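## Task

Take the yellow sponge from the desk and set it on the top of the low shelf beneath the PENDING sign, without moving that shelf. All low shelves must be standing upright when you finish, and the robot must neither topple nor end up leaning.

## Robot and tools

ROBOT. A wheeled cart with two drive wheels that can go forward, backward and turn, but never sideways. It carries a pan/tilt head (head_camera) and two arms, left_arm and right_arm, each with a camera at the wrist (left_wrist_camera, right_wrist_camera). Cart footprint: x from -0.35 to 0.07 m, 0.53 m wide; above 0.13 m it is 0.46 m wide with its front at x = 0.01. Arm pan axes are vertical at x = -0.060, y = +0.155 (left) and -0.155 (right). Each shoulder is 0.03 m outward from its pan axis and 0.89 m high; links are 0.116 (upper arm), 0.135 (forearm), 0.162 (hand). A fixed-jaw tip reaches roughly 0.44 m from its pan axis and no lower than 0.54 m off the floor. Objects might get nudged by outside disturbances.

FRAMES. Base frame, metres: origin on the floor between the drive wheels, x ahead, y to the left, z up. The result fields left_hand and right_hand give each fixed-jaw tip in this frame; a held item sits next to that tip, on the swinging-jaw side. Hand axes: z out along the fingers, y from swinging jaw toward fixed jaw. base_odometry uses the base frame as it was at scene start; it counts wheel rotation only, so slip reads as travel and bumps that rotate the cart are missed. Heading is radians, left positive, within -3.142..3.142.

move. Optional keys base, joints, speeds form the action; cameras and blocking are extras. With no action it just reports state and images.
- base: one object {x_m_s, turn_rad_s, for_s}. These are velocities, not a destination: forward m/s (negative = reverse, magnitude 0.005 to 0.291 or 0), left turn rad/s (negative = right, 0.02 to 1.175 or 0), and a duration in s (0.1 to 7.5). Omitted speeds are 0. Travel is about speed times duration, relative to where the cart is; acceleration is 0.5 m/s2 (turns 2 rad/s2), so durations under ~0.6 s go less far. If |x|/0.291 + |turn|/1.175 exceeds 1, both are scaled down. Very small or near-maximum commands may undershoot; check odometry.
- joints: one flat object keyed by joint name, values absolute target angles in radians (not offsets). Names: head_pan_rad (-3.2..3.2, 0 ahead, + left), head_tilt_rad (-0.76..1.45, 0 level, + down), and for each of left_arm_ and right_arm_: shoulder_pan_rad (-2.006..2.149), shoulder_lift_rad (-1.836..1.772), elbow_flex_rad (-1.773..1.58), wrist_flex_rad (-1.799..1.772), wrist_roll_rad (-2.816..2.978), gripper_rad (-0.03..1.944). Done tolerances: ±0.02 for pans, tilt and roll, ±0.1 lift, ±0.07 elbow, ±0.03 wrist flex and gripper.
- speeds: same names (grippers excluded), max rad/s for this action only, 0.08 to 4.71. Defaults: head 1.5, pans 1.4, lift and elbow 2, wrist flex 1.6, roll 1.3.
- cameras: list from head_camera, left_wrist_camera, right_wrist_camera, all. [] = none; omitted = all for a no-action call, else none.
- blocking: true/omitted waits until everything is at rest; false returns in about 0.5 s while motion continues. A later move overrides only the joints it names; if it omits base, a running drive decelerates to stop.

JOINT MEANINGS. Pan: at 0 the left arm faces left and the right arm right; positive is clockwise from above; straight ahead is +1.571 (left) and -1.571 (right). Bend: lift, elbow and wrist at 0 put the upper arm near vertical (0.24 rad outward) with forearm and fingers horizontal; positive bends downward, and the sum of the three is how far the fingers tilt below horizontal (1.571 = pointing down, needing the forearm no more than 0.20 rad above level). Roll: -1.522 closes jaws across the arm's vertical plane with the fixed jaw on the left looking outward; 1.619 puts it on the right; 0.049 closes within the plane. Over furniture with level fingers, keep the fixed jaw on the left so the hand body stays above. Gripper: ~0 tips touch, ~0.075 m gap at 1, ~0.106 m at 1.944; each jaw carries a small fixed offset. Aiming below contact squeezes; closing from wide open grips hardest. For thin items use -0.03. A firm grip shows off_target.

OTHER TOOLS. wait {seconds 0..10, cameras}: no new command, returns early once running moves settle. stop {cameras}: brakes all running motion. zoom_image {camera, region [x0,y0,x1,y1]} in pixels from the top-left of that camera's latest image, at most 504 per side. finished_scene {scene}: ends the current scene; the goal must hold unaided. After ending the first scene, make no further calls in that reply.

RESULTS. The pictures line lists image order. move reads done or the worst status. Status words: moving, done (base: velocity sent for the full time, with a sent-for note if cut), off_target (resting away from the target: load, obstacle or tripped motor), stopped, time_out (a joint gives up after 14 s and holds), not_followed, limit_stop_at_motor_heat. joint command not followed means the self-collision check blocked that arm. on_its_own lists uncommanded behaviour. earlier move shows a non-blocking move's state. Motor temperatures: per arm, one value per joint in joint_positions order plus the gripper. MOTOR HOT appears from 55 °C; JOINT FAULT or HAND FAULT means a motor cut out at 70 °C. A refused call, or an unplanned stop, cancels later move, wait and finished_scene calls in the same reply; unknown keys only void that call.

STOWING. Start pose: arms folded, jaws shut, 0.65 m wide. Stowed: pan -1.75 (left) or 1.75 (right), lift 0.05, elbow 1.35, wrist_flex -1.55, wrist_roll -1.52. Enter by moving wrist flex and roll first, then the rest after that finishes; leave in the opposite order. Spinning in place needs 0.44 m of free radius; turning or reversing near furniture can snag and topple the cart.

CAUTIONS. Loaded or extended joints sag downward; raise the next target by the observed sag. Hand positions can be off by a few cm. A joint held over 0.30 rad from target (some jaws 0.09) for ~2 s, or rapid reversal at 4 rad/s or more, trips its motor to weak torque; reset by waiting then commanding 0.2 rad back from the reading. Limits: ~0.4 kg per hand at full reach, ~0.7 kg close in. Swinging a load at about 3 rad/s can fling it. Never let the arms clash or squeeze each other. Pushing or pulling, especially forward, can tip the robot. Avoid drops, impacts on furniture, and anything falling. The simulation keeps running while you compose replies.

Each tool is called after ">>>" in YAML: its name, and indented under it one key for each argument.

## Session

>>> move:
  joints: {"head_pan_rad": 0, "head_tilt_rad": 0.35}
  cameras: ["head_camera"]

>>> move:
  joints: {"head_pan_rad": 0.9}
  speeds: {"head_pan_rad": 3}
  cameras: ["head_camera"]

>>> move:
  joints: {"head_pan_rad": 1.8}
  speeds: {"head_pan_rad": 3}
  cameras: ["head_camera"]

>>> move:
  joints: {"head_pan_rad": 2.7}
  speeds: {"head_pan_rad": 3}
  cameras: ["head_camera"]

>>> move:
  joints: {"head_pan_rad": -0.9}
  speeds: {"head_pan_rad": 3}
  cameras: ["head_camera"]

>>> move:
  joints: {"head_pan_rad": -1.8}
  speeds: {"head_pan_rad": 3}
  cameras: ["head_camera"]

>>> move:
  joints: {"head_pan_rad": -2.7}
  speeds: {"head_pan_rad": 3}
  cameras: ["head_camera"]

Scene clock: 1.03 s.
Motor temperatures (°C): left_arm=[29 30 28 29 29 28] | right_arm=[29 26 26 26 28 26]
move: done
base_odometry: x=+0.000 y=+0.000 heading=+0.000
base_status: not commanded
joint_positions: head_pan_rad=+0.000 head_tilt_rad=+0.342 left_arm_shoulder_pan_rad=+0.002 left_arm_shoulder_lift_rad=-1.688 left_arm_elbow_flex_rad=+1.459 left_arm_wrist_flex_rad=+0.984 left_arm_wrist_roll_rad=-0.001 left_arm_gripper_rad=+0.000 right_arm_shoulder_pan_rad=+0.004 right_arm_shoulder_lift_rad=-1.732 right_arm_elbow_flex_rad=+1.485 right_arm_wrist_flex_rad=+1.015 right_arm_wrist_roll_rad=+0.000 right_arm_gripper_rad=+0.000
joint_status: all done
left_hand: x=-0.0597 y=+0.3120 z=+0.8286 quat_wxyz=(+0.397, -0.918, +0.023, +0.009) (m; base frame)
right_hand: x=-0.0607 y=-0.3093 z=+0.8243 quat_wxyz=(+0.009, +0.024, +0.920, -0.391) (m; base frame)
pictures: head_camera
Images, in order (width x height): head_camera 644x476.

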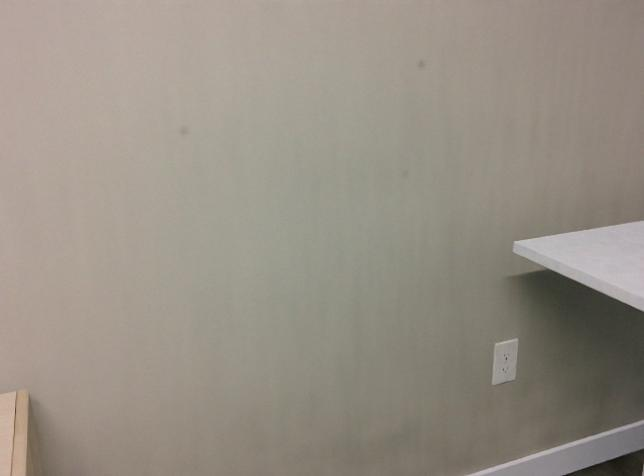

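Scene clock: 2.00 s.
move: done
base_odometry: x=+0.000 y=+0.000 heading=+0.000
base_status: not commanded
joint_positions: head_pan_rad=+0.890 head_tilt_rad=+0.342 left_arm_shoulder_pan_rad=+0.002 left_arm_shoulder_lift_rad=-1.688 left_arm_elbow_flex_rad=+1.459 left_arm_wrist_flex_rad=+0.984 left_arm_wrist_roll_rad=-0.001 left_arm_gripper_rad=+0.000 right_arm_shoulder_pan_rad=+0.004 right_arm_shoulder_lift_rad=-1.732 right_arm_elbow_flex_rad=+1.485 right_arm_wrist_flex_rad=+1.015 right_arm_wrist_roll_rad=+0.000 right_arm_gripper_rad=+0.000
joint_status: all done
left_hand: x=-0.0597 y=+0.3120 z=+0.8286 quat_wxyz=(+0.397, -0.918, +0.023, +0.009) (m; base frame)
right_hand: x=-0.0607 y=-0.3093 z=+0.8243 quat_wxyz=(+0.009, +0.024, +0.920, -0.391) (m; base frame)
pictures: head_camera
Images, in order (width x height): head_camera 644x476.

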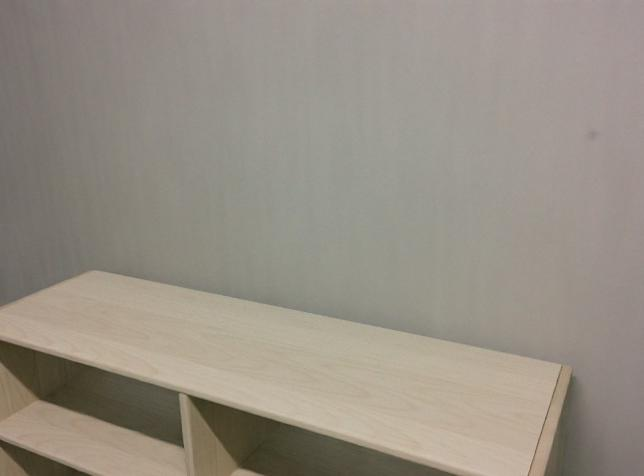

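Scene clock: 2.97 s.
move: done
base_odometry: x=+0.000 y=+0.000 heading=+0.000
base_status: not commanded
joint_positions: head_pan_rad=+1.789 head_tilt_rad=+0.342 left_arm_shoulder_pan_rad=+0.002 left_arm_shoulder_lift_rad=-1.688 left_arm_elbow_flex_rad=+1.459 left_arm_wrist_flex_rad=+0.984 left_arm_wrist_roll_rad=-0.001 left_arm_gripper_rad=+0.000 right_arm_shoulder_pan_rad=+0.004 right_arm_shoulder_lift_rad=-1.732 right_arm_elbow_flex_rad=+1.485 right_arm_wrist_flex_rad=+1.015 right_arm_wrist_roll_rad=+0.000 right_arm_gripper_rad=+0.000
joint_status: all done
left_hand: x=-0.0597 y=+0.3120 z=+0.8286 quat_wxyz=(+0.397, -0.918, +0.023, +0.009) (m; base frame)
right_hand: x=-0.0607 y=-0.3093 z=+0.8243 quat_wxyz=(+0.009, +0.024, +0.920, -0.391) (m; base frame)
pictures: head_camera
Images, in order (width x height): head_camera 644x476.

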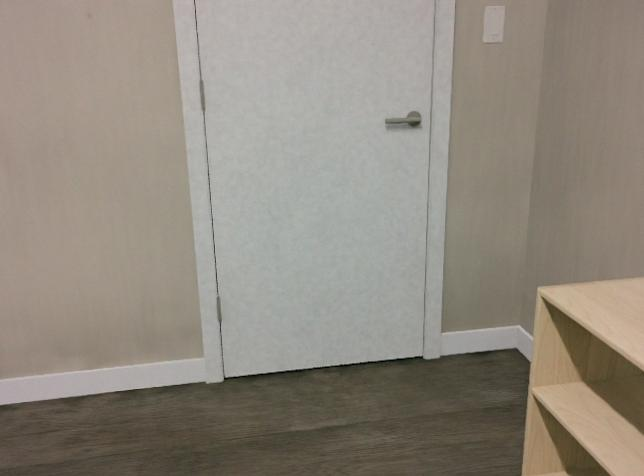

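Scene clock: 3.93 s.
move: done
base_odometry: x=+0.000 y=+0.000 heading=+0.000
base_status: not commanded
joint_positions: head_pan_rad=+2.689 head_tilt_rad=+0.342 left_arm_shoulder_pan_rad=+0.002 left_arm_shoulder_lift_rad=-1.688 left_arm_elbow_flex_rad=+1.459 left_arm_wrist_flex_rad=+0.984 left_arm_wrist_roll_rad=-0.001 left_arm_gripper_rad=+0.000 right_arm_shoulder_pan_rad=+0.004 right_arm_shoulder_lift_rad=-1.732 right_arm_elbow_flex_rad=+1.485 right_arm_wrist_flex_rad=+1.015 right_arm_wrist_roll_rad=+0.000 right_arm_gripper_rad=+0.000
joint_status: all done
left_hand: x=-0.0597 y=+0.3120 z=+0.8286 quat_wxyz=(+0.397, -0.918, +0.023, +0.009) (m; base frame)
right_hand: x=-0.0607 y=-0.3093 z=+0.8243 quat_wxyz=(+0.009, +0.024, +0.920, -0.391) (m; base frame)
pictures: head_camera
Images, in order (width x height): head_camera 644x476.

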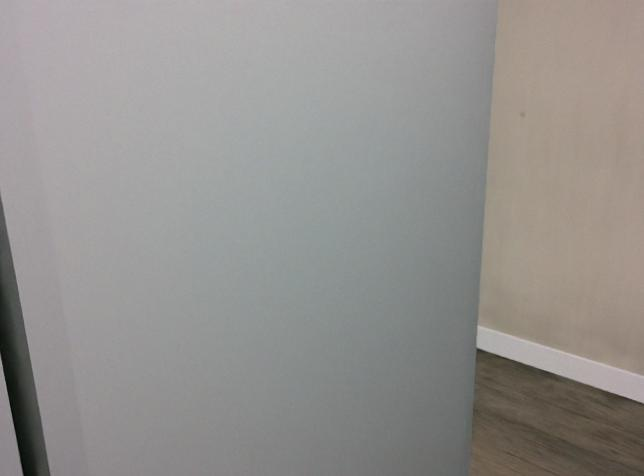

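Scene clock: 5.80 s.
move: done
base_odometry: x=+0.000 y=+0.000 heading=+0.000
base_status: not commanded
joint_positions: head_pan_rad=-0.891 head_tilt_rad=+0.342 left_arm_shoulder_pan_rad=+0.002 left_arm_shoulder_lift_rad=-1.688 left_arm_elbow_flex_rad=+1.459 left_arm_wrist_flex_rad=+0.984 left_arm_wrist_roll_rad=-0.001 left_arm_gripper_rad=+0.000 right_arm_shoulder_pan_rad=+0.004 right_arm_shoulder_lift_rad=-1.732 right_arm_elbow_flex_rad=+1.485 right_arm_wrist_flex_rad=+1.015 right_arm_wrist_roll_rad=+0.000 right_arm_gripper_rad=+0.000
joint_status: all done
left_hand: x=-0.0597 y=+0.3120 z=+0.8286 quat_wxyz=(+0.397, -0.918, +0.023, +0.009) (m; base frame)
right_hand: x=-0.0607 y=-0.3093 z=+0.8243 quat_wxyz=(+0.009, +0.024, +0.920, -0.391) (m; base frame)
pictures: head_camera
Images, in order (width x height): head_camera 644x476.

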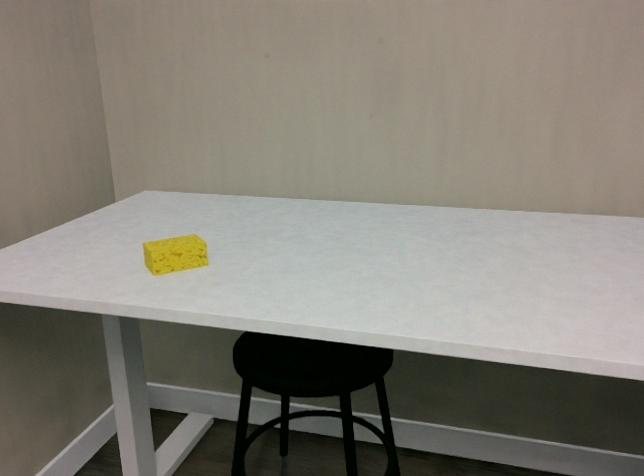

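Scene clock: 6.77 s.
move: done
base_odometry: x=+0.000 y=+0.000 heading=+0.000
base_status: not commanded
joint_positions: head_pan_rad=-1.790 head_tilt_rad=+0.342 left_arm_shoulder_pan_rad=+0.002 left_arm_shoulder_lift_rad=-1.688 left_arm_elbow_flex_rad=+1.459 left_arm_wrist_flex_rad=+0.984 left_arm_wrist_roll_rad=-0.001 left_arm_gripper_rad=+0.000 right_arm_shoulder_pan_rad=+0.004 right_arm_shoulder_lift_rad=-1.732 right_arm_elbow_flex_rad=+1.485 right_arm_wrist_flex_rad=+1.015 right_arm_wrist_roll_rad=+0.000 right_arm_gripper_rad=+0.000
joint_status: all done
left_hand: x=-0.0597 y=+0.3120 z=+0.8286 quat_wxyz=(+0.397, -0.918, +0.023, +0.009) (m; base frame)
right_hand: x=-0.0607 y=-0.3093 z=+0.8243 quat_wxyz=(+0.009, +0.024, +0.920, -0.391) (m; base frame)
pictures: head_camera
Images, in order (width x height): head_camera 644x476.

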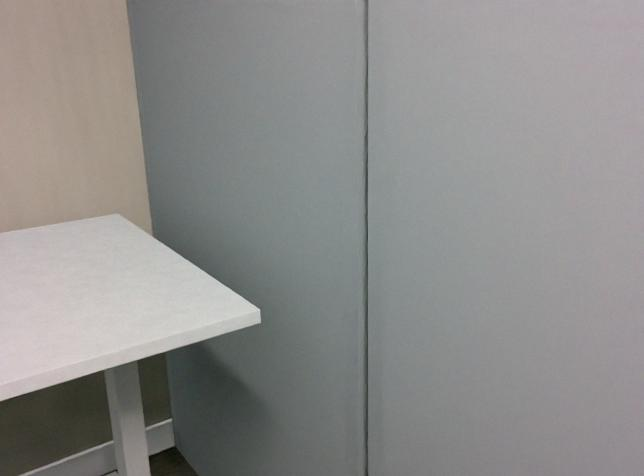

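Scene clock: 7.73 s.
move: done
base_odometry: x=+0.000 y=+0.000 heading=+0.000
base_status: not commanded
joint_positions: head_pan_rad=-2.691 head_tilt_rad=+0.342 left_arm_shoulder_pan_rad=+0.002 left_arm_shoulder_lift_rad=-1.688 left_arm_elbow_flex_rad=+1.459 left_arm_wrist_flex_rad=+0.984 left_arm_wrist_roll_rad=-0.001 left_arm_gripper_rad=+0.000 right_arm_shoulder_pan_rad=+0.004 right_arm_shoulder_lift_rad=-1.732 right_arm_elbow_flex_rad=+1.485 right_arm_wrist_flex_rad=+1.015 right_arm_wrist_roll_rad=+0.000 right_arm_gripper_rad=+0.000
joint_status: all done
left_hand: x=-0.0597 y=+0.3120 z=+0.8286 quat_wxyz=(+0.397, -0.918, +0.023, +0.009) (m; base frame)
right_hand: x=-0.0607 y=-0.3093 z=+0.8243 quat_wxyz=(+0.009, +0.024, +0.920, -0.391) (m; base frame)
pictures: head_camera
Images, in order (width x height): head_camera 644x476.

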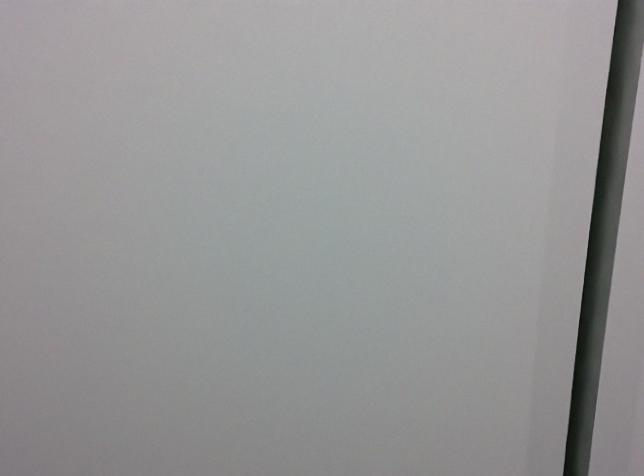

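>>> move:
  base: {"turn_rad_s": -0.5, "for_s": 0.52}
  joints: {"head_pan_rad": 1.15, "head_tilt_rad": -0.2}
  speeds: {"head_pan_rad": 4}
  cameras: ["head_camera"]

>>> move:
  base: {"x_m_s": 0.25, "for_s": 2.24}
  joints: {"left_arm_shoulder_lift_rad": -0.5, "left_arm_elbow_flex_rad": 0.3, "left_arm_wrist_flex_rad": 0.8, "head_pan_rad": -0.7, "head_tilt_rad": 0.6}
  cameras: ["head_camera"]

Scene clock: 55.27 s.
move: done
base_odometry: x=+0.000 y=+0.000 heading=-0.267
base_status: done (sent for 0.53 of 0.53 s)
joint_positions: head_pan_rad=+1.140 head_tilt_rad=-0.190 left_arm_shoulder_pan_rad=+0.003 left_arm_shoulder_lift_rad=-1.688 left_arm_elbow_flex_rad=+1.459 left_arm_wrist_flex_rad=+0.984 left_arm_wrist_roll_rad=-0.001 left_arm_gripper_rad=+0.000 right_arm_shoulder_pan_rad=+0.000 right_arm_shoulder_lift_rad=-1.732 right_arm_elbow_flex_rad=+1.485 right_arm_wrist_flex_rad=+1.015 right_arm_wrist_roll_rad=+0.000 right_arm_gripper_rad=+0.000
joint_status: all done
left_hand: x=-0.0595 y=+0.3120 z=+0.8286 quat_wxyz=(+0.397, -0.918, +0.024, +0.009) (m; base frame)
right_hand: x=-0.0599 y=-0.3093 z=+0.8243 quat_wxyz=(+0.010, +0.022, +0.920, -0.391) (m; base frame)
pictures: head_camera
Images, in order (width x height): head_camera 644x476.

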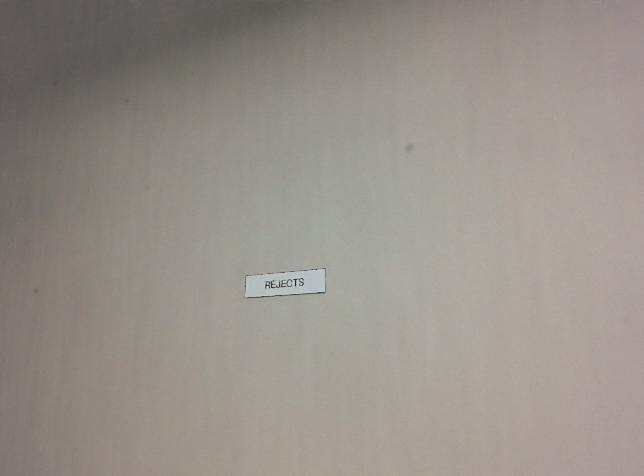

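Scene clock: 58.67 s.
move: done
base_odometry: x=+0.539 y=-0.148 heading=-0.266
base_status: done (sent for 2.23 of 2.23 s)
joint_positions: head_pan_rad=-0.690 head_tilt_rad=+0.593 left_arm_shoulder_pan_rad=-0.001 left_arm_shoulder_lift_rad=-0.500 left_arm_elbow_flex_rad=+0.338 left_arm_wrist_flex_rad=+0.813 left_arm_wrist_roll_rad=-0.001 left_arm_gripper_rad=+0.000 right_arm_shoulder_pan_rad=+0.003 right_arm_shoulder_lift_rad=-1.732 right_arm_elbow_flex_rad=+1.485 right_arm_wrist_flex_rad=+1.015 right_arm_wrist_roll_rad=+0.000 right_arm_gripper_rad=+0.000
joint_status: all done
left_hand: x=-0.0603 y=+0.4112 z=+0.9294 quat_wxyz=(+0.443, -0.896, +0.022, +0.011) (m; base frame)
right_hand: x=-0.0604 y=-0.3093 z=+0.8243 quat_wxyz=(+0.009, +0.024, +0.920, -0.391) (m; base frame)
pictures: head_camera
Images, in order (width x height): head_camera 644x476.

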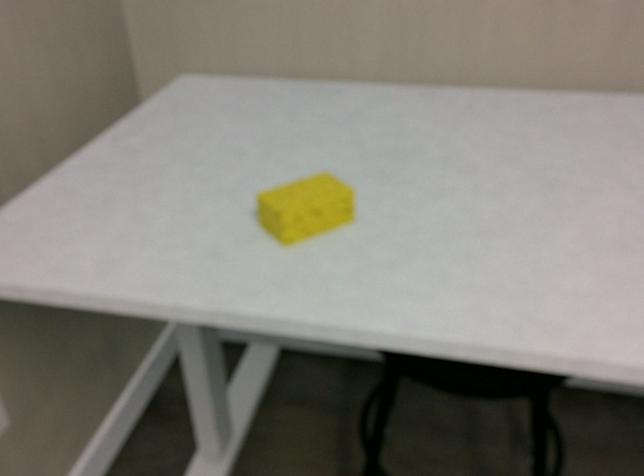

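>>> move:
  base: {"turn_rad_s": -0.5, "for_s": 1.76}
  joints: {"left_arm_shoulder_pan_rad": 1.571, "left_arm_wrist_roll_rad": -2.29, "left_arm_gripper_rad": 1.6}

>>> move:
  base: {"x_m_s": 0.15, "for_s": 2.8}
  joints: {"head_pan_rad": 0.25, "head_tilt_rad": 1.05, "left_arm_shoulder_lift_rad": -0.3, "left_arm_elbow_flex_rad": 0.0, "left_arm_wrist_flex_rad": 1.3}
  cameras: ["head_camera", "left_wrist_camera"]

Scene clock: 84.33 s.
move: done
base_odometry: x=+0.538 y=-0.147 heading=-1.150
base_status: done (sent for 1.77 of 1.77 s)
joint_positions: head_pan_rad=-0.690 head_tilt_rad=+0.593 left_arm_shoulder_pan_rad=+1.572 left_arm_shoulder_lift_rad=-0.500 left_arm_elbow_flex_rad=+0.338 left_arm_wrist_flex_rad=+0.813 left_arm_wrist_roll_rad=-2.285 left_arm_gripper_rad=+1.592 right_arm_shoulder_pan_rad=+0.003 right_arm_shoulder_lift_rad=-1.732 right_arm_elbow_flex_rad=+1.485 right_arm_wrist_flex_rad=+1.015 right_arm_wrist_roll_rad=+0.000 right_arm_gripper_rad=+0.000
joint_status: all done
left_hand: x=+0.2042 y=+0.1603 z=+0.9399 quat_wxyz=(+0.412, +0.334, +0.832, +0.165) (m; base frame)
right_hand: x=-0.0604 y=-0.3093 z=+0.8243 quat_wxyz=(+0.009, +0.024, +0.920, -0.391) (m; base frame)
pictures: none

Scene clock: 88.00 s.
move: done
base_odometry: x=+0.709 y=-0.532 heading=-1.152
base_status: done (sent for 2.8 of 2.8 s)
joint_positions: head_pan_rad=+0.239 head_tilt_rad=+1.045 left_arm_shoulder_pan_rad=+1.572 left_arm_shoulder_lift_rad=-0.299 left_arm_elbow_flex_rad=+0.034 left_arm_wrist_flex_rad=+1.297 left_arm_wrist_roll_rad=-2.285 left_arm_gripper_rad=+1.592 right_arm_shoulder_pan_rad=+0.001 right_arm_shoulder_lift_rad=-1.732 right_arm_elbow_flex_rad=+1.485 right_arm_wrist_flex_rad=+1.015 right_arm_wrist_roll_rad=+0.000 right_arm_gripper_rad=+0.000
joint_status: all done
left_hand: x=+0.1798 y=+0.1603 z=+0.9150 quat_wxyz=(+0.247, +0.360, +0.894, +0.099) (m; base frame)
right_hand: x=-0.0602 y=-0.3093 z=+0.8243 quat_wxyz=(+0.009, +0.023, +0.920, -0.391) (m; base frame)
pictures: head_camera, left_wrist_camera
Images, in order (width x height): head_camera 644x476, left_wrist_camera 644x476.

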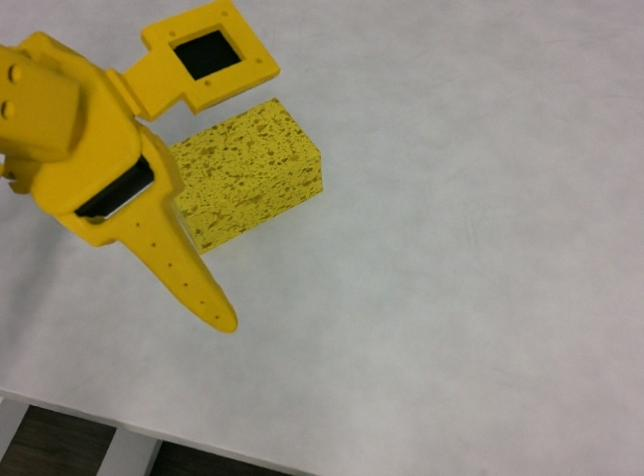

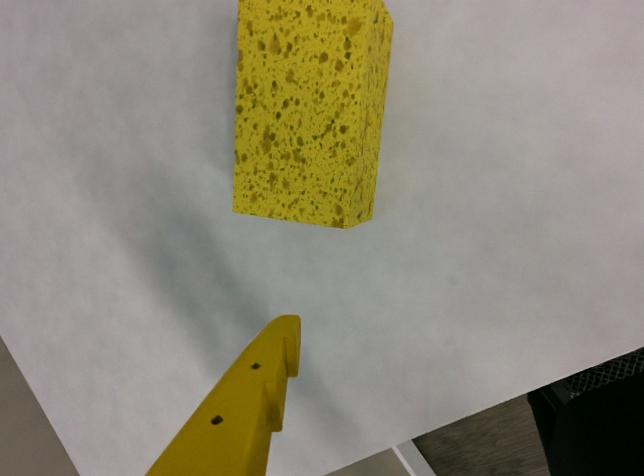

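>>> move:
  base: {"x_m_s": 0.1, "for_s": 1.0}
  joints: {"head_pan_rad": 0.4, "head_tilt_rad": 1.15}

>>> move:
  joints: {"left_arm_shoulder_pan_rad": 1.5, "left_arm_wrist_roll_rad": -2.36, "left_arm_shoulder_lift_rad": 0.3, "left_arm_elbow_flex_rad": -0.55, "left_arm_wrist_flex_rad": 1.38}
  speeds: {"left_arm_shoulder_lift_rad": 0.6}
  cameras: ["head_camera", "left_wrist_camera"]

Scene clock: 114.30 s.
move: done
base_odometry: x=+0.749 y=-0.621 heading=-1.149
base_status: done (sent for 1 of 1 s)
joint_positions: head_pan_rad=+0.390 head_tilt_rad=+1.145 left_arm_shoulder_pan_rad=+1.569 left_arm_shoulder_lift_rad=-0.297 left_arm_elbow_flex_rad=+0.033 left_arm_wrist_flex_rad=+1.298 left_arm_wrist_roll_rad=-2.285 left_arm_gripper_rad=+1.592 right_arm_shoulder_pan_rad=+0.000 right_arm_shoulder_lift_rad=-1.732 right_arm_elbow_flex_rad=+1.485 right_arm_wrist_flex_rad=+1.015 right_arm_wrist_roll_rad=+0.000 right_arm_gripper_rad=+0.000
joint_status: all done
left_hand: x=+0.1797 y=+0.1610 z=+0.9149 quat_wxyz=(+0.246, +0.358, +0.895, +0.099) (m; base frame)
right_hand: x=-0.0599 y=-0.3093 z=+0.8243 quat_wxyz=(+0.010, +0.022, +0.920, -0.391) (m; base frame)
pictures: none

Scene clock: 115.80 s.
move: done
base_odometry: x=+0.749 y=-0.621 heading=-1.149
base_status: not commanded
joint_positions: head_pan_rad=+0.390 head_tilt_rad=+1.145 left_arm_shoulder_pan_rad=+1.502 left_arm_shoulder_lift_rad=+0.306 left_arm_elbow_flex_rad=-0.515 left_arm_wrist_flex_rad=+1.375 left_arm_wrist_roll_rad=-2.357 left_arm_gripper_rad=+1.592 right_arm_shoulder_pan_rad=+0.000 right_arm_shoulder_lift_rad=-1.732 right_arm_elbow_flex_rad=+1.485 right_arm_wrist_flex_rad=+1.015 right_arm_wrist_roll_rad=+0.000 right_arm_gripper_rad=+0.000
joint_status: all done
left_hand: x=+0.2293 y=+0.1803 z=+0.8807 quat_wxyz=(+0.181, +0.366, +0.909, +0.088) (m; base frame)
right_hand: x=-0.0599 y=-0.3093 z=+0.8243 quat_wxyz=(+0.010, +0.022, +0.920, -0.391) (m; base frame)
pictures: head_camera, left_wrist_camera
Images, in order (width x height): head_camera 644x476, left_wrist_camera 644x476.

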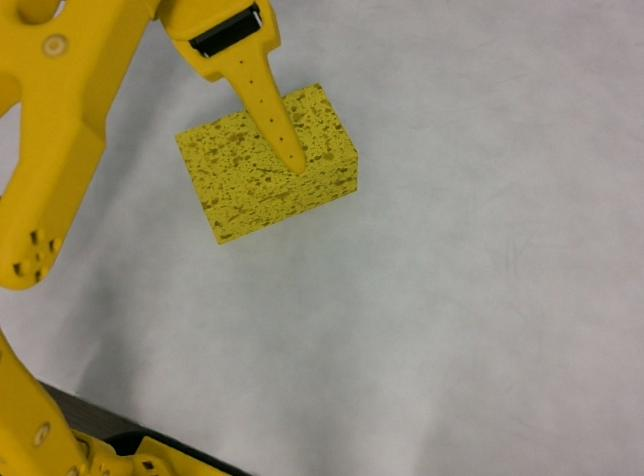

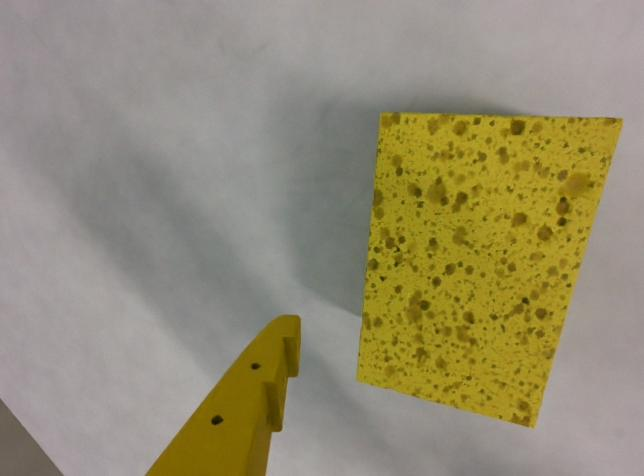

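>>> move:
  joints: {"left_arm_gripper_rad": 1.85, "left_arm_shoulder_pan_rad": 1.525, "left_arm_wrist_roll_rad": -2.36, "left_arm_shoulder_lift_rad": 0.41, "left_arm_elbow_flex_rad": -0.17, "left_arm_wrist_flex_rad": 0.97}
  speeds: {"left_arm_shoulder_lift_rad": 0.1, "left_arm_elbow_flex_rad": 0.4, "left_arm_wrist_flex_rad": 0.4}
  cameras: ["head_camera", "left_wrist_camera"]

Scene clock: 130.80 s.
move: done
base_odometry: x=+0.749 y=-0.621 heading=-1.149
base_status: not commanded
joint_positions: head_pan_rad=+0.390 head_tilt_rad=+1.145 left_arm_shoulder_pan_rad=+1.519 left_arm_shoulder_lift_rad=+0.418 left_arm_elbow_flex_rad=-0.168 left_arm_wrist_flex_rad=+0.979 left_arm_wrist_roll_rad=-2.358 left_arm_gripper_rad=+1.842 right_arm_shoulder_pan_rad=+0.000 right_arm_shoulder_lift_rad=-1.732 right_arm_elbow_flex_rad=+1.485 right_arm_wrist_flex_rad=+1.015 right_arm_wrist_roll_rad=+0.000 right_arm_gripper_rad=+0.000
joint_status: all done
left_hand: x=+0.2322 y=+0.1755 z=+0.8079 quat_wxyz=(+0.154, +0.377, +0.911, +0.073) (m; base frame)
right_hand: x=-0.0599 y=-0.3093 z=+0.8243 quat_wxyz=(+0.010, +0.022, +0.920, -0.391) (m; base frame)
pictures: head_camera, left_wrist_camera
Images, in order (width x height): head_camera 644x476, left_wrist_camera 644x476.

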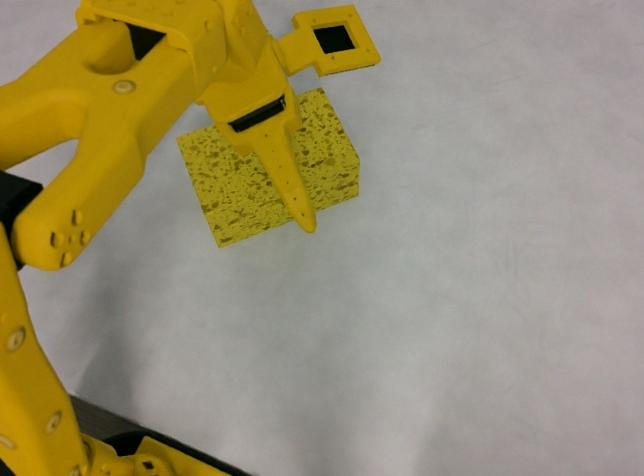

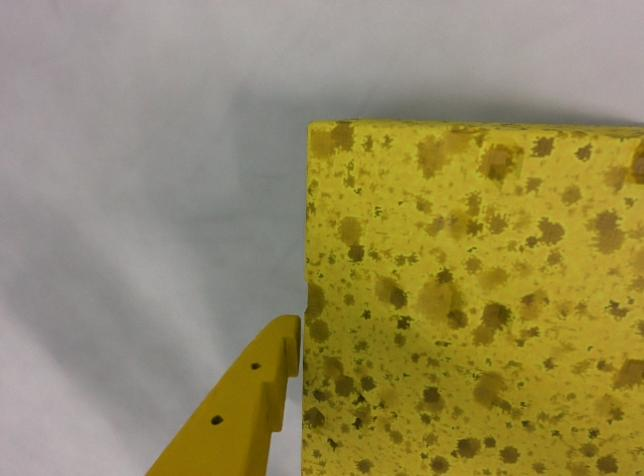

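>>> move:
  joints: {"left_arm_shoulder_pan_rad": 1.51, "left_arm_shoulder_lift_rad": 0.525, "left_arm_elbow_flex_rad": -0.19, "left_arm_wrist_flex_rad": 0.93}
  speeds: {"left_arm_shoulder_lift_rad": 0.1}
  cameras: ["left_wrist_camera"]

>>> move:
  joints: {"left_arm_gripper_rad": 0.95}
  cameras: ["head_camera", "left_wrist_camera"]

Scene clock: 143.83 s.
move: done
base_odometry: x=+0.749 y=-0.621 heading=-1.149
base_status: not commanded
joint_positions: head_pan_rad=+0.390 head_tilt_rad=+1.145 left_arm_shoulder_pan_rad=+1.507 left_arm_shoulder_lift_rad=+0.533 left_arm_elbow_flex_rad=-0.168 left_arm_wrist_flex_rad=+0.938 left_arm_wrist_roll_rad=-2.358 left_arm_gripper_rad=+1.842 right_arm_shoulder_pan_rad=+0.000 right_arm_shoulder_lift_rad=-1.732 right_arm_elbow_flex_rad=+1.485 right_arm_wrist_flex_rad=+1.015 right_arm_wrist_roll_rad=+0.000 right_arm_gripper_rad=+0.000
joint_status: all done
left_hand: x=+0.2267 y=+0.1788 z=+0.7802 quat_wxyz=(+0.120, +0.373, +0.918, +0.058) (m; base frame)
right_hand: x=-0.0599 y=-0.3093 z=+0.8243 quat_wxyz=(+0.010, +0.022, +0.920, -0.391) (m; base frame)
pictures: left_wrist_camera
Images, in order (width x height): left_wrist_camera 644x476.

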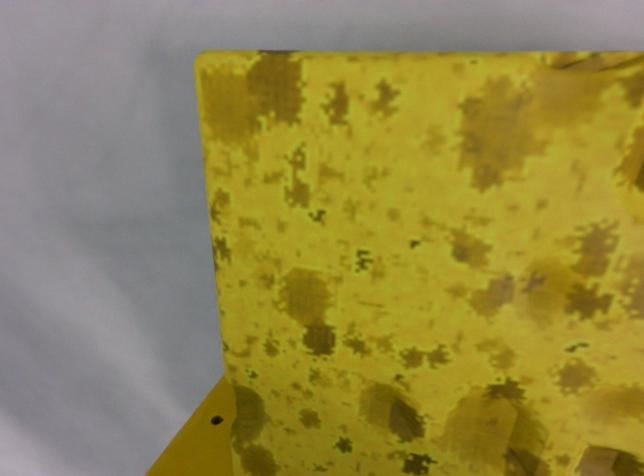

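Scene clock: 144.80 s.
move: off_target
base_odometry: x=+0.749 y=-0.621 heading=-1.149
base_status: not commanded
joint_positions: head_pan_rad=+0.390 head_tilt_rad=+1.145 left_arm_shoulder_pan_rad=+1.514 left_arm_shoulder_lift_rad=+0.531 left_arm_elbow_flex_rad=-0.170 left_arm_wrist_flex_rad=+0.938 left_arm_wrist_roll_rad=-2.366 left_arm_gripper_rad=+1.071 right_arm_shoulder_pan_rad=+0.000 right_arm_shoulder_lift_rad=-1.732 right_arm_elbow_flex_rad=+1.485 right_arm_wrist_flex_rad=+1.015 right_arm_wrist_roll_rad=+0.000 right_arm_gripper_rad=+0.000
joint_status: left_arm_gripper_rad off_target (ended at +1.070, target +0.950)
left_hand: x=+0.2274 y=+0.1765 z=+0.7809 quat_wxyz=(+0.122, +0.380, +0.915, +0.059) (m; base frame)
right_hand: x=-0.0599 y=-0.3093 z=+0.8243 quat_wxyz=(+0.010, +0.022, +0.920, -0.391) (m; base frame)
pictures: head_camera, left_wrist_camera
Images, in order (width x height): head_camera 644x476, left_wrist_camera 644x476.

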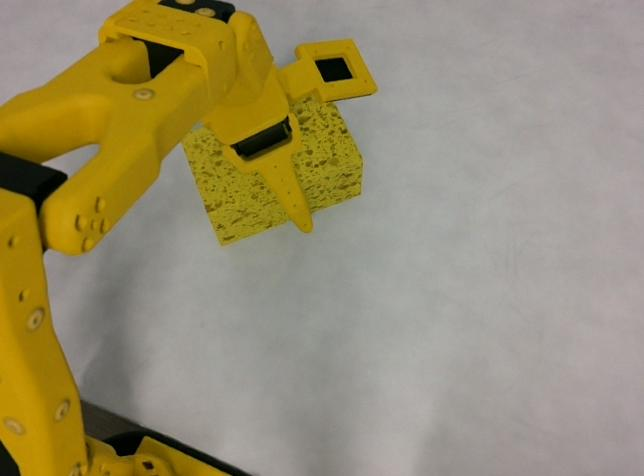

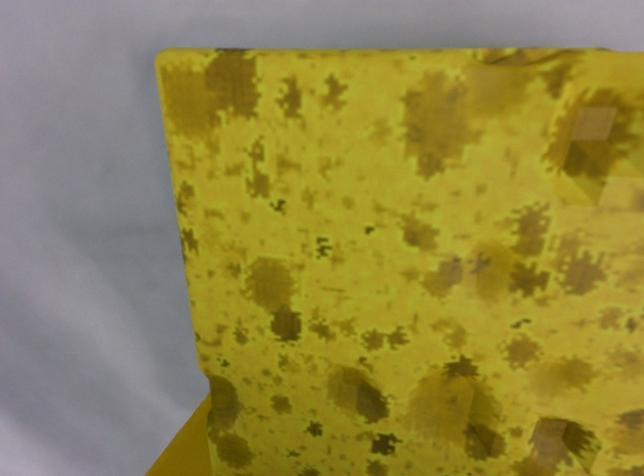

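>>> move:
  joints: {"left_arm_gripper_rad": 0.99, "left_arm_shoulder_lift_rad": 0.05, "left_arm_elbow_flex_rad": -0.5, "left_arm_wrist_flex_rad": 1.2}
  speeds: {"left_arm_shoulder_lift_rad": 0.25, "left_arm_elbow_flex_rad": 0.2, "left_arm_wrist_flex_rad": 0.16}
  cameras: ["head_camera", "left_wrist_camera"]

Scene clock: 155.70 s.
move: off_target
base_odometry: x=+0.749 y=-0.621 heading=-1.149
base_status: not commanded
joint_positions: head_pan_rad=+0.390 head_tilt_rad=+1.145 left_arm_shoulder_pan_rad=+1.516 left_arm_shoulder_lift_rad=+0.105 left_arm_elbow_flex_rad=-0.461 left_arm_wrist_flex_rad=+1.198 left_arm_wrist_roll_rad=-2.365 left_arm_gripper_rad=+1.058 right_arm_shoulder_pan_rad=+0.000 right_arm_shoulder_lift_rad=-1.732 right_arm_elbow_flex_rad=+1.485 right_arm_wrist_flex_rad=+1.015 right_arm_wrist_roll_rad=+0.000 right_arm_gripper_rad=+0.000
joint_status: left_arm_gripper_rad off_target (ended at +1.058, target +0.990); the others done
left_hand: x=+0.2451 y=+0.1771 z=+0.9390 quat_wxyz=(+0.321, +0.358, +0.863, +0.155) (m; base frame)
right_hand: x=-0.0599 y=-0.3093 z=+0.8243 quat_wxyz=(+0.010, +0.022, +0.920, -0.391) (m; base frame)
pictures: head_camera, left_wrist_camera
Images, in order (width x height): head_camera 644x476, left_wrist_camera 644x476.

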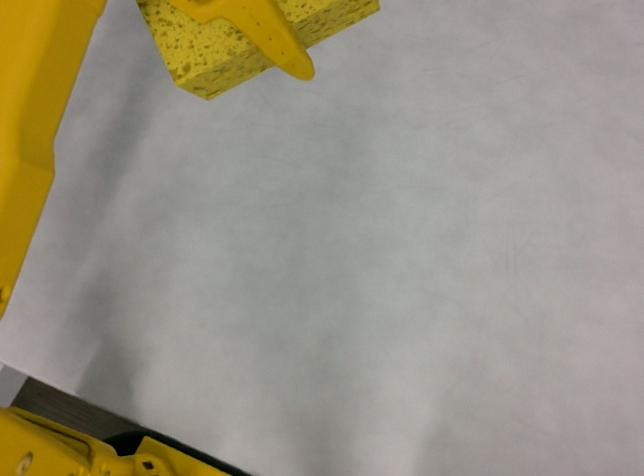

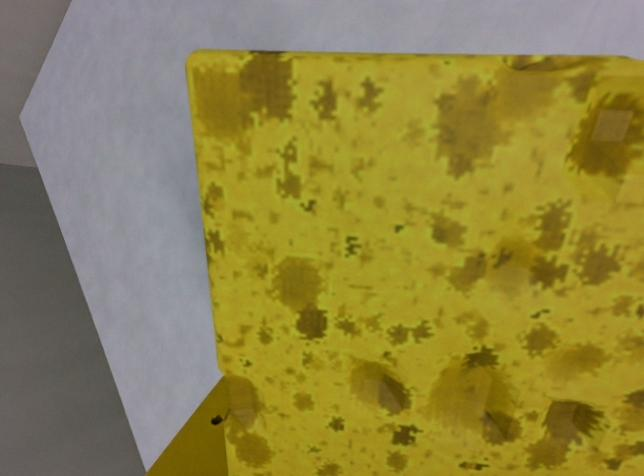

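>>> move:
  base: {"x_m_s": -0.2, "for_s": 1.9}
  joints: {"left_arm_shoulder_lift_rad": -0.3, "head_pan_rad": -2.7, "head_tilt_rad": 0.5}
  speeds: {"left_arm_shoulder_lift_rad": 0.4}

>>> move:
  base: {"turn_rad_s": 0.25, "for_s": 0.6}
  cameras: ["head_camera"]

>>> move:
  joints: {"head_pan_rad": 3.1}
  speeds: {"head_pan_rad": 4}
  cameras: ["head_camera"]

Scene clock: 193.63 s.
move: done
base_odometry: x=+0.594 y=-0.277 heading=-1.151
base_status: done (sent for 1.9 of 1.9 s)
joint_positions: head_pan_rad=-2.691 head_tilt_rad=+0.513 left_arm_shoulder_pan_rad=+1.516 left_arm_shoulder_lift_rad=-0.265 left_arm_elbow_flex_rad=-0.464 left_arm_wrist_flex_rad=+1.198 left_arm_wrist_roll_rad=-2.365 left_arm_gripper_rad=+1.058 right_arm_shoulder_pan_rad=-0.004 right_arm_shoulder_lift_rad=-1.732 right_arm_elbow_flex_rad=+1.485 right_arm_wrist_flex_rad=+1.015 right_arm_wrist_roll_rad=+0.000 right_arm_gripper_rad=+0.000
joint_status: all done
left_hand: x=+0.2102 y=+0.1752 z=+1.0362 quat_wxyz=(+0.471, +0.327, +0.787, +0.227) (m; base frame)
right_hand: x=-0.0595 y=-0.3093 z=+0.8243 quat_wxyz=(+0.010, +0.021, +0.920, -0.390) (m; base frame)
pictures: none

Scene clock: 194.80 s.
move: done
base_odometry: x=+0.594 y=-0.276 heading=-1.001
base_status: done (sent for 0.6 of 0.6 s)
joint_positions: head_pan_rad=-2.691 head_tilt_rad=+0.513 left_arm_shoulder_pan_rad=+1.507 left_arm_shoulder_lift_rad=-0.265 left_arm_elbow_flex_rad=-0.464 left_arm_wrist_flex_rad=+1.198 left_arm_wrist_roll_rad=-2.365 left_arm_gripper_rad=+1.058 right_arm_shoulder_pan_rad=+0.000 right_arm_shoulder_lift_rad=-1.732 right_arm_elbow_flex_rad=+1.485 right_arm_wrist_flex_rad=+1.015 right_arm_wrist_roll_rad=+0.000 right_arm_gripper_rad=+0.000
joint_status: not commanded
left_hand: x=+0.2100 y=+0.1776 z=+1.0362 quat_wxyz=(+0.470, +0.323, +0.788, +0.229) (m; base frame)
right_hand: x=-0.0599 y=-0.3093 z=+0.8243 quat_wxyz=(+0.010, +0.022, +0.920, -0.391) (m; base frame)
pictures: head_camera
Images, in order (width x height): head_camera 644x476.

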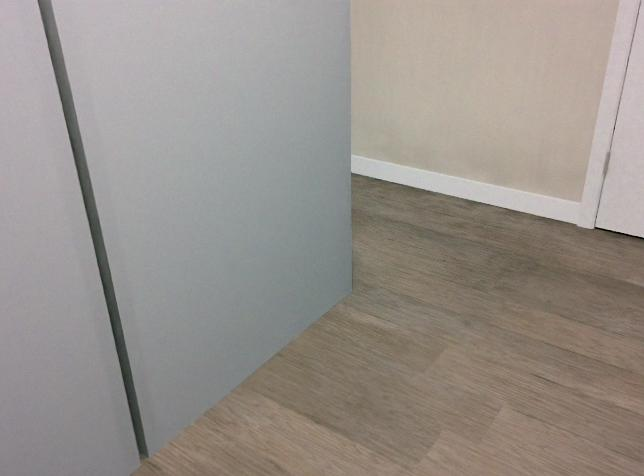

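Scene clock: 196.97 s.
move: done
base_odometry: x=+0.594 y=-0.276 heading=-1.001
base_status: not commanded
joint_positions: head_pan_rad=+3.089 head_tilt_rad=+0.513 left_arm_shoulder_pan_rad=+1.507 left_arm_shoulder_lift_rad=-0.265 left_arm_elbow_flex_rad=-0.464 left_arm_wrist_flex_rad=+1.198 left_arm_wrist_roll_rad=-2.365 left_arm_gripper_rad=+1.058 right_arm_shoulder_pan_rad=+0.000 right_arm_shoulder_lift_rad=-1.732 right_arm_elbow_flex_rad=+1.485 right_arm_wrist_flex_rad=+1.015 right_arm_wrist_roll_rad=+0.000 right_arm_gripper_rad=+0.000
joint_status: all done
left_hand: x=+0.2100 y=+0.1776 z=+1.0362 quat_wxyz=(+0.470, +0.323, +0.788, +0.229) (m; base frame)
right_hand: x=-0.0599 y=-0.3093 z=+0.8243 quat_wxyz=(+0.010, +0.022, +0.920, -0.391) (m; base frame)
pictures: head_camera
Images, in order (width x height): head_camera 644x476.

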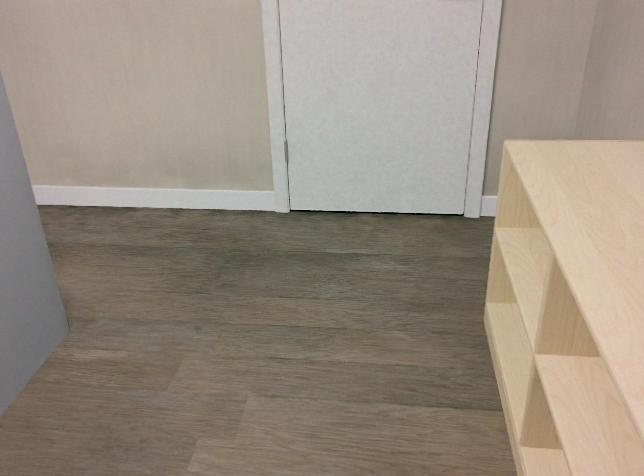

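>>> move:
  base: {"x_m_s": -0.27, "for_s": 7.0}
  joints: {"right_arm_shoulder_lift_rad": -0.5, "right_arm_elbow_flex_rad": 0.3, "right_arm_wrist_flex_rad": 0.8}

>>> move:
  base: {"turn_rad_s": -0.6, "for_s": 3.28}
  joints: {"right_arm_shoulder_pan_rad": -1.571, "head_pan_rad": 0.4, "head_tilt_rad": 0.5}
  cameras: ["head_camera"]

>>> move:
  joints: {"head_pan_rad": -0.4}
  cameras: ["head_camera"]

Scene clock: 225.67 s.
move: done
base_odometry: x=-0.431 y=+1.312 heading=-0.998
base_status: done (sent for 7 of 7 s)
joint_positions: head_pan_rad=+3.089 head_tilt_rad=+0.512 left_arm_shoulder_pan_rad=+1.507 left_arm_shoulder_lift_rad=-0.265 left_arm_elbow_flex_rad=-0.464 left_arm_wrist_flex_rad=+1.198 left_arm_wrist_roll_rad=-2.365 left_arm_gripper_rad=+1.058 right_arm_shoulder_pan_rad=-0.002 right_arm_shoulder_lift_rad=-0.501 right_arm_elbow_flex_rad=+0.345 right_arm_wrist_flex_rad=+0.813 right_arm_wrist_roll_rad=+0.000 right_arm_gripper_rad=+0.000
joint_status: all done
left_hand: x=+0.2100 y=+0.1776 z=+1.0362 quat_wxyz=(+0.470, +0.323, +0.788, +0.229) (m; base frame)
right_hand: x=-0.0595 y=-0.4106 z=+0.9278 quat_wxyz=(+0.011, +0.021, +0.897, -0.441) (m; base frame)
pictures: none

Scene clock: 229.67 s.
move: done
base_odometry: x=-0.431 y=+1.312 heading=-2.959
base_status: done (sent for 3.27 of 3.27 s)
joint_positions: head_pan_rad=+0.410 head_tilt_rad=+0.512 left_arm_shoulder_pan_rad=+1.510 left_arm_shoulder_lift_rad=-0.265 left_arm_elbow_flex_rad=-0.464 left_arm_wrist_flex_rad=+1.198 left_arm_wrist_roll_rad=-2.365 left_arm_gripper_rad=+1.058 right_arm_shoulder_pan_rad=-1.562 right_arm_shoulder_lift_rad=-0.501 right_arm_elbow_flex_rad=+0.345 right_arm_wrist_flex_rad=+0.813 right_arm_wrist_roll_rad=+0.000 right_arm_gripper_rad=+0.000
joint_status: all done
left_hand: x=+0.2100 y=+0.1768 z=+1.0362 quat_wxyz=(+0.471, +0.324, +0.788, +0.228) (m; base frame)
right_hand: x=+0.1956 y=-0.1573 z=+0.9278 quat_wxyz=(+0.318, -0.616, +0.653, -0.305) (m; base frame)
pictures: head_camera
Images, in order (width x height): head_camera 644x476.

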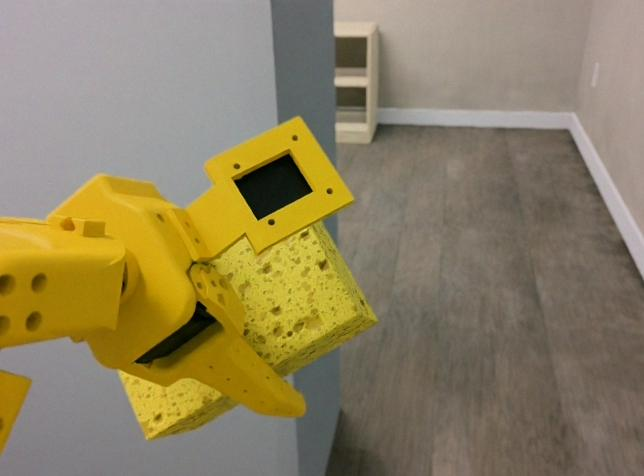

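Scene clock: 231.00 s.
move: done
base_odometry: x=-0.431 y=+1.312 heading=-2.959
base_status: not commanded
joint_positions: head_pan_rad=-0.391 head_tilt_rad=+0.512 left_arm_shoulder_pan_rad=+1.510 left_arm_shoulder_lift_rad=-0.265 left_arm_elbow_flex_rad=-0.464 left_arm_wrist_flex_rad=+1.198 left_arm_wrist_roll_rad=-2.365 left_arm_gripper_rad=+1.058 right_arm_shoulder_pan_rad=-1.562 right_arm_shoulder_lift_rad=-0.501 right_arm_elbow_flex_rad=+0.345 right_arm_wrist_flex_rad=+0.813 right_arm_wrist_roll_rad=+0.000 right_arm_gripper_rad=+0.000
joint_status: all done
left_hand: x=+0.2100 y=+0.1768 z=+1.0362 quat_wxyz=(+0.471, +0.324, +0.788, +0.228) (m; base frame)
right_hand: x=+0.1956 y=-0.1573 z=+0.9278 quat_wxyz=(+0.318, -0.616, +0.653, -0.305) (m; base frame)
pictures: head_camera
Images, in order (width x height): head_camera 644x476.

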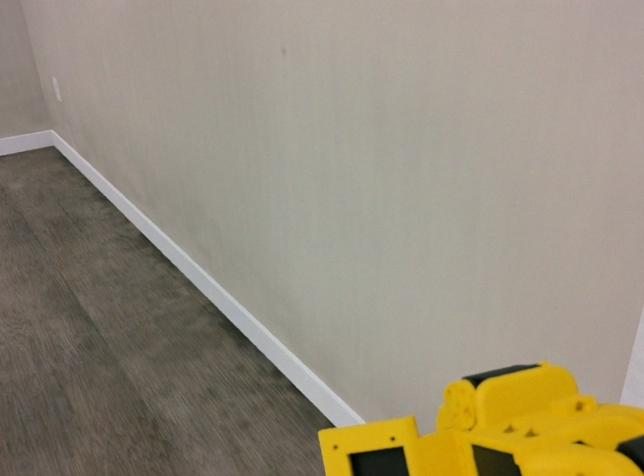

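>>> move:
  base: {"turn_rad_s": -0.3, "for_s": 0.75}

>>> move:
  base: {"x_m_s": 0.2, "for_s": 2.5}

>>> move:
  base: {"turn_rad_s": 0.4, "for_s": 1.2}
  joints: {"head_pan_rad": 0.1, "head_tilt_rad": 0.6}
  cameras: ["head_camera"]

>>> move:
  joints: {"head_pan_rad": 0.7, "head_tilt_rad": 1.0}
  cameras: ["head_camera"]

Scene clock: 253.63 s.
move: done
base_odometry: x=-0.431 y=+1.312 heading=+3.092
base_status: done (sent for 0.77 of 0.77 s)
joint_positions: head_pan_rad=-0.391 head_tilt_rad=+0.512 left_arm_shoulder_pan_rad=+1.514 left_arm_shoulder_lift_rad=-0.265 left_arm_elbow_flex_rad=-0.464 left_arm_wrist_flex_rad=+1.198 left_arm_wrist_roll_rad=-2.365 left_arm_gripper_rad=+1.058 right_arm_shoulder_pan_rad=-1.564 right_arm_shoulder_lift_rad=-0.501 right_arm_elbow_flex_rad=+0.345 right_arm_wrist_flex_rad=+0.813 right_arm_wrist_roll_rad=+0.000 right_arm_gripper_rad=+0.000
joint_status: not commanded
left_hand: x=+0.2101 y=+0.1756 z=+1.0362 quat_wxyz=(+0.471, +0.326, +0.787, +0.227) (m; base frame)
right_hand: x=+0.1956 y=-0.1569 z=+0.9278 quat_wxyz=(+0.318, -0.617, +0.652, -0.305) (m; base frame)
pictures: none

Scene clock: 257.00 s.
move: done
base_odometry: x=-0.931 y=+1.338 heading=+3.092
base_status: done (sent for 2.5 of 2.5 s)
joint_positions: head_pan_rad=-0.391 head_tilt_rad=+0.512 left_arm_shoulder_pan_rad=+1.514 left_arm_shoulder_lift_rad=-0.266 left_arm_elbow_flex_rad=-0.464 left_arm_wrist_flex_rad=+1.198 left_arm_wrist_roll_rad=-2.365 left_arm_gripper_rad=+1.058 right_arm_shoulder_pan_rad=-1.564 right_arm_shoulder_lift_rad=-0.501 right_arm_elbow_flex_rad=+0.345 right_arm_wrist_flex_rad=+0.813 right_arm_wrist_roll_rad=+0.000 right_arm_gripper_rad=+0.000
joint_status: not commanded
left_hand: x=+0.2099 y=+0.1756 z=+1.0366 quat_wxyz=(+0.472, +0.326, +0.787, +0.228) (m; base frame)
right_hand: x=+0.1956 y=-0.1569 z=+0.9278 quat_wxyz=(+0.318, -0.617, +0.652, -0.305) (m; base frame)
pictures: none

Scene clock: 258.87 s.
move: done
base_odometry: x=-0.930 y=+1.338 heading=-2.709
base_status: done (sent for 1.2 of 1.2 s)
joint_positions: head_pan_rad=+0.089 head_tilt_rad=+0.593 left_arm_shoulder_pan_rad=+1.510 left_arm_shoulder_lift_rad=-0.266 left_arm_elbow_flex_rad=-0.464 left_arm_wrist_flex_rad=+1.198 left_arm_wrist_roll_rad=-2.365 left_arm_gripper_rad=+1.058 right_arm_shoulder_pan_rad=-1.570 right_arm_shoulder_lift_rad=-0.501 right_arm_elbow_flex_rad=+0.345 right_arm_wrist_flex_rad=+0.813 right_arm_wrist_roll_rad=+0.000 right_arm_gripper_rad=+0.000
joint_status: all done
left_hand: x=+0.2098 y=+0.1768 z=+1.0366 quat_wxyz=(+0.471, +0.324, +0.788, +0.229) (m; base frame)
right_hand: x=+0.1956 y=-0.1553 z=+0.9278 quat_wxyz=(+0.319, -0.619, +0.650, -0.304) (m; base frame)
pictures: head_camera
Images, in order (width x height): head_camera 644x476.

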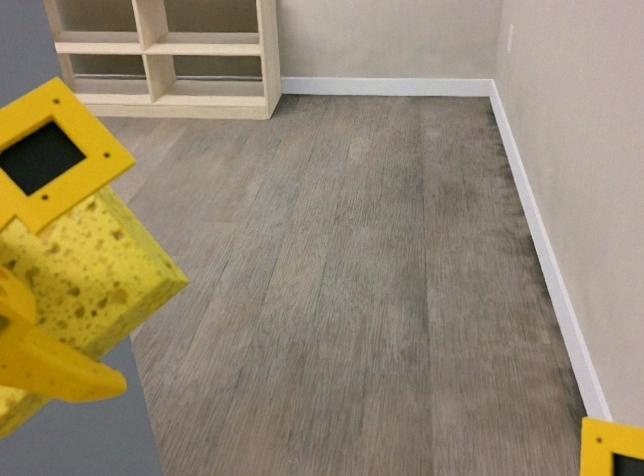

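Scene clock: 260.07 s.
move: done
base_odometry: x=-0.930 y=+1.338 heading=-2.709
base_status: not commanded
joint_positions: head_pan_rad=+0.689 head_tilt_rad=+0.994 left_arm_shoulder_pan_rad=+1.510 left_arm_shoulder_lift_rad=-0.266 left_arm_elbow_flex_rad=-0.464 left_arm_wrist_flex_rad=+1.198 left_arm_wrist_roll_rad=-2.365 left_arm_gripper_rad=+1.058 right_arm_shoulder_pan_rad=-1.570 right_arm_shoulder_lift_rad=-0.501 right_arm_elbow_flex_rad=+0.345 right_arm_wrist_flex_rad=+0.813 right_arm_wrist_roll_rad=+0.000 right_arm_gripper_rad=+0.000
joint_status: all done
left_hand: x=+0.2098 y=+0.1768 z=+1.0366 quat_wxyz=(+0.471, +0.324, +0.788, +0.229) (m; base frame)
right_hand: x=+0.1956 y=-0.1553 z=+0.9278 quat_wxyz=(+0.319, -0.619, +0.650, -0.304) (m; base frame)
pictures: head_camera
Images, in order (width x height): head_camera 644x476.

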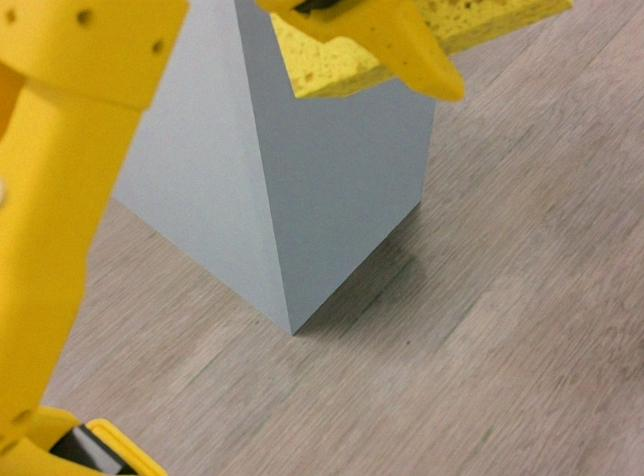

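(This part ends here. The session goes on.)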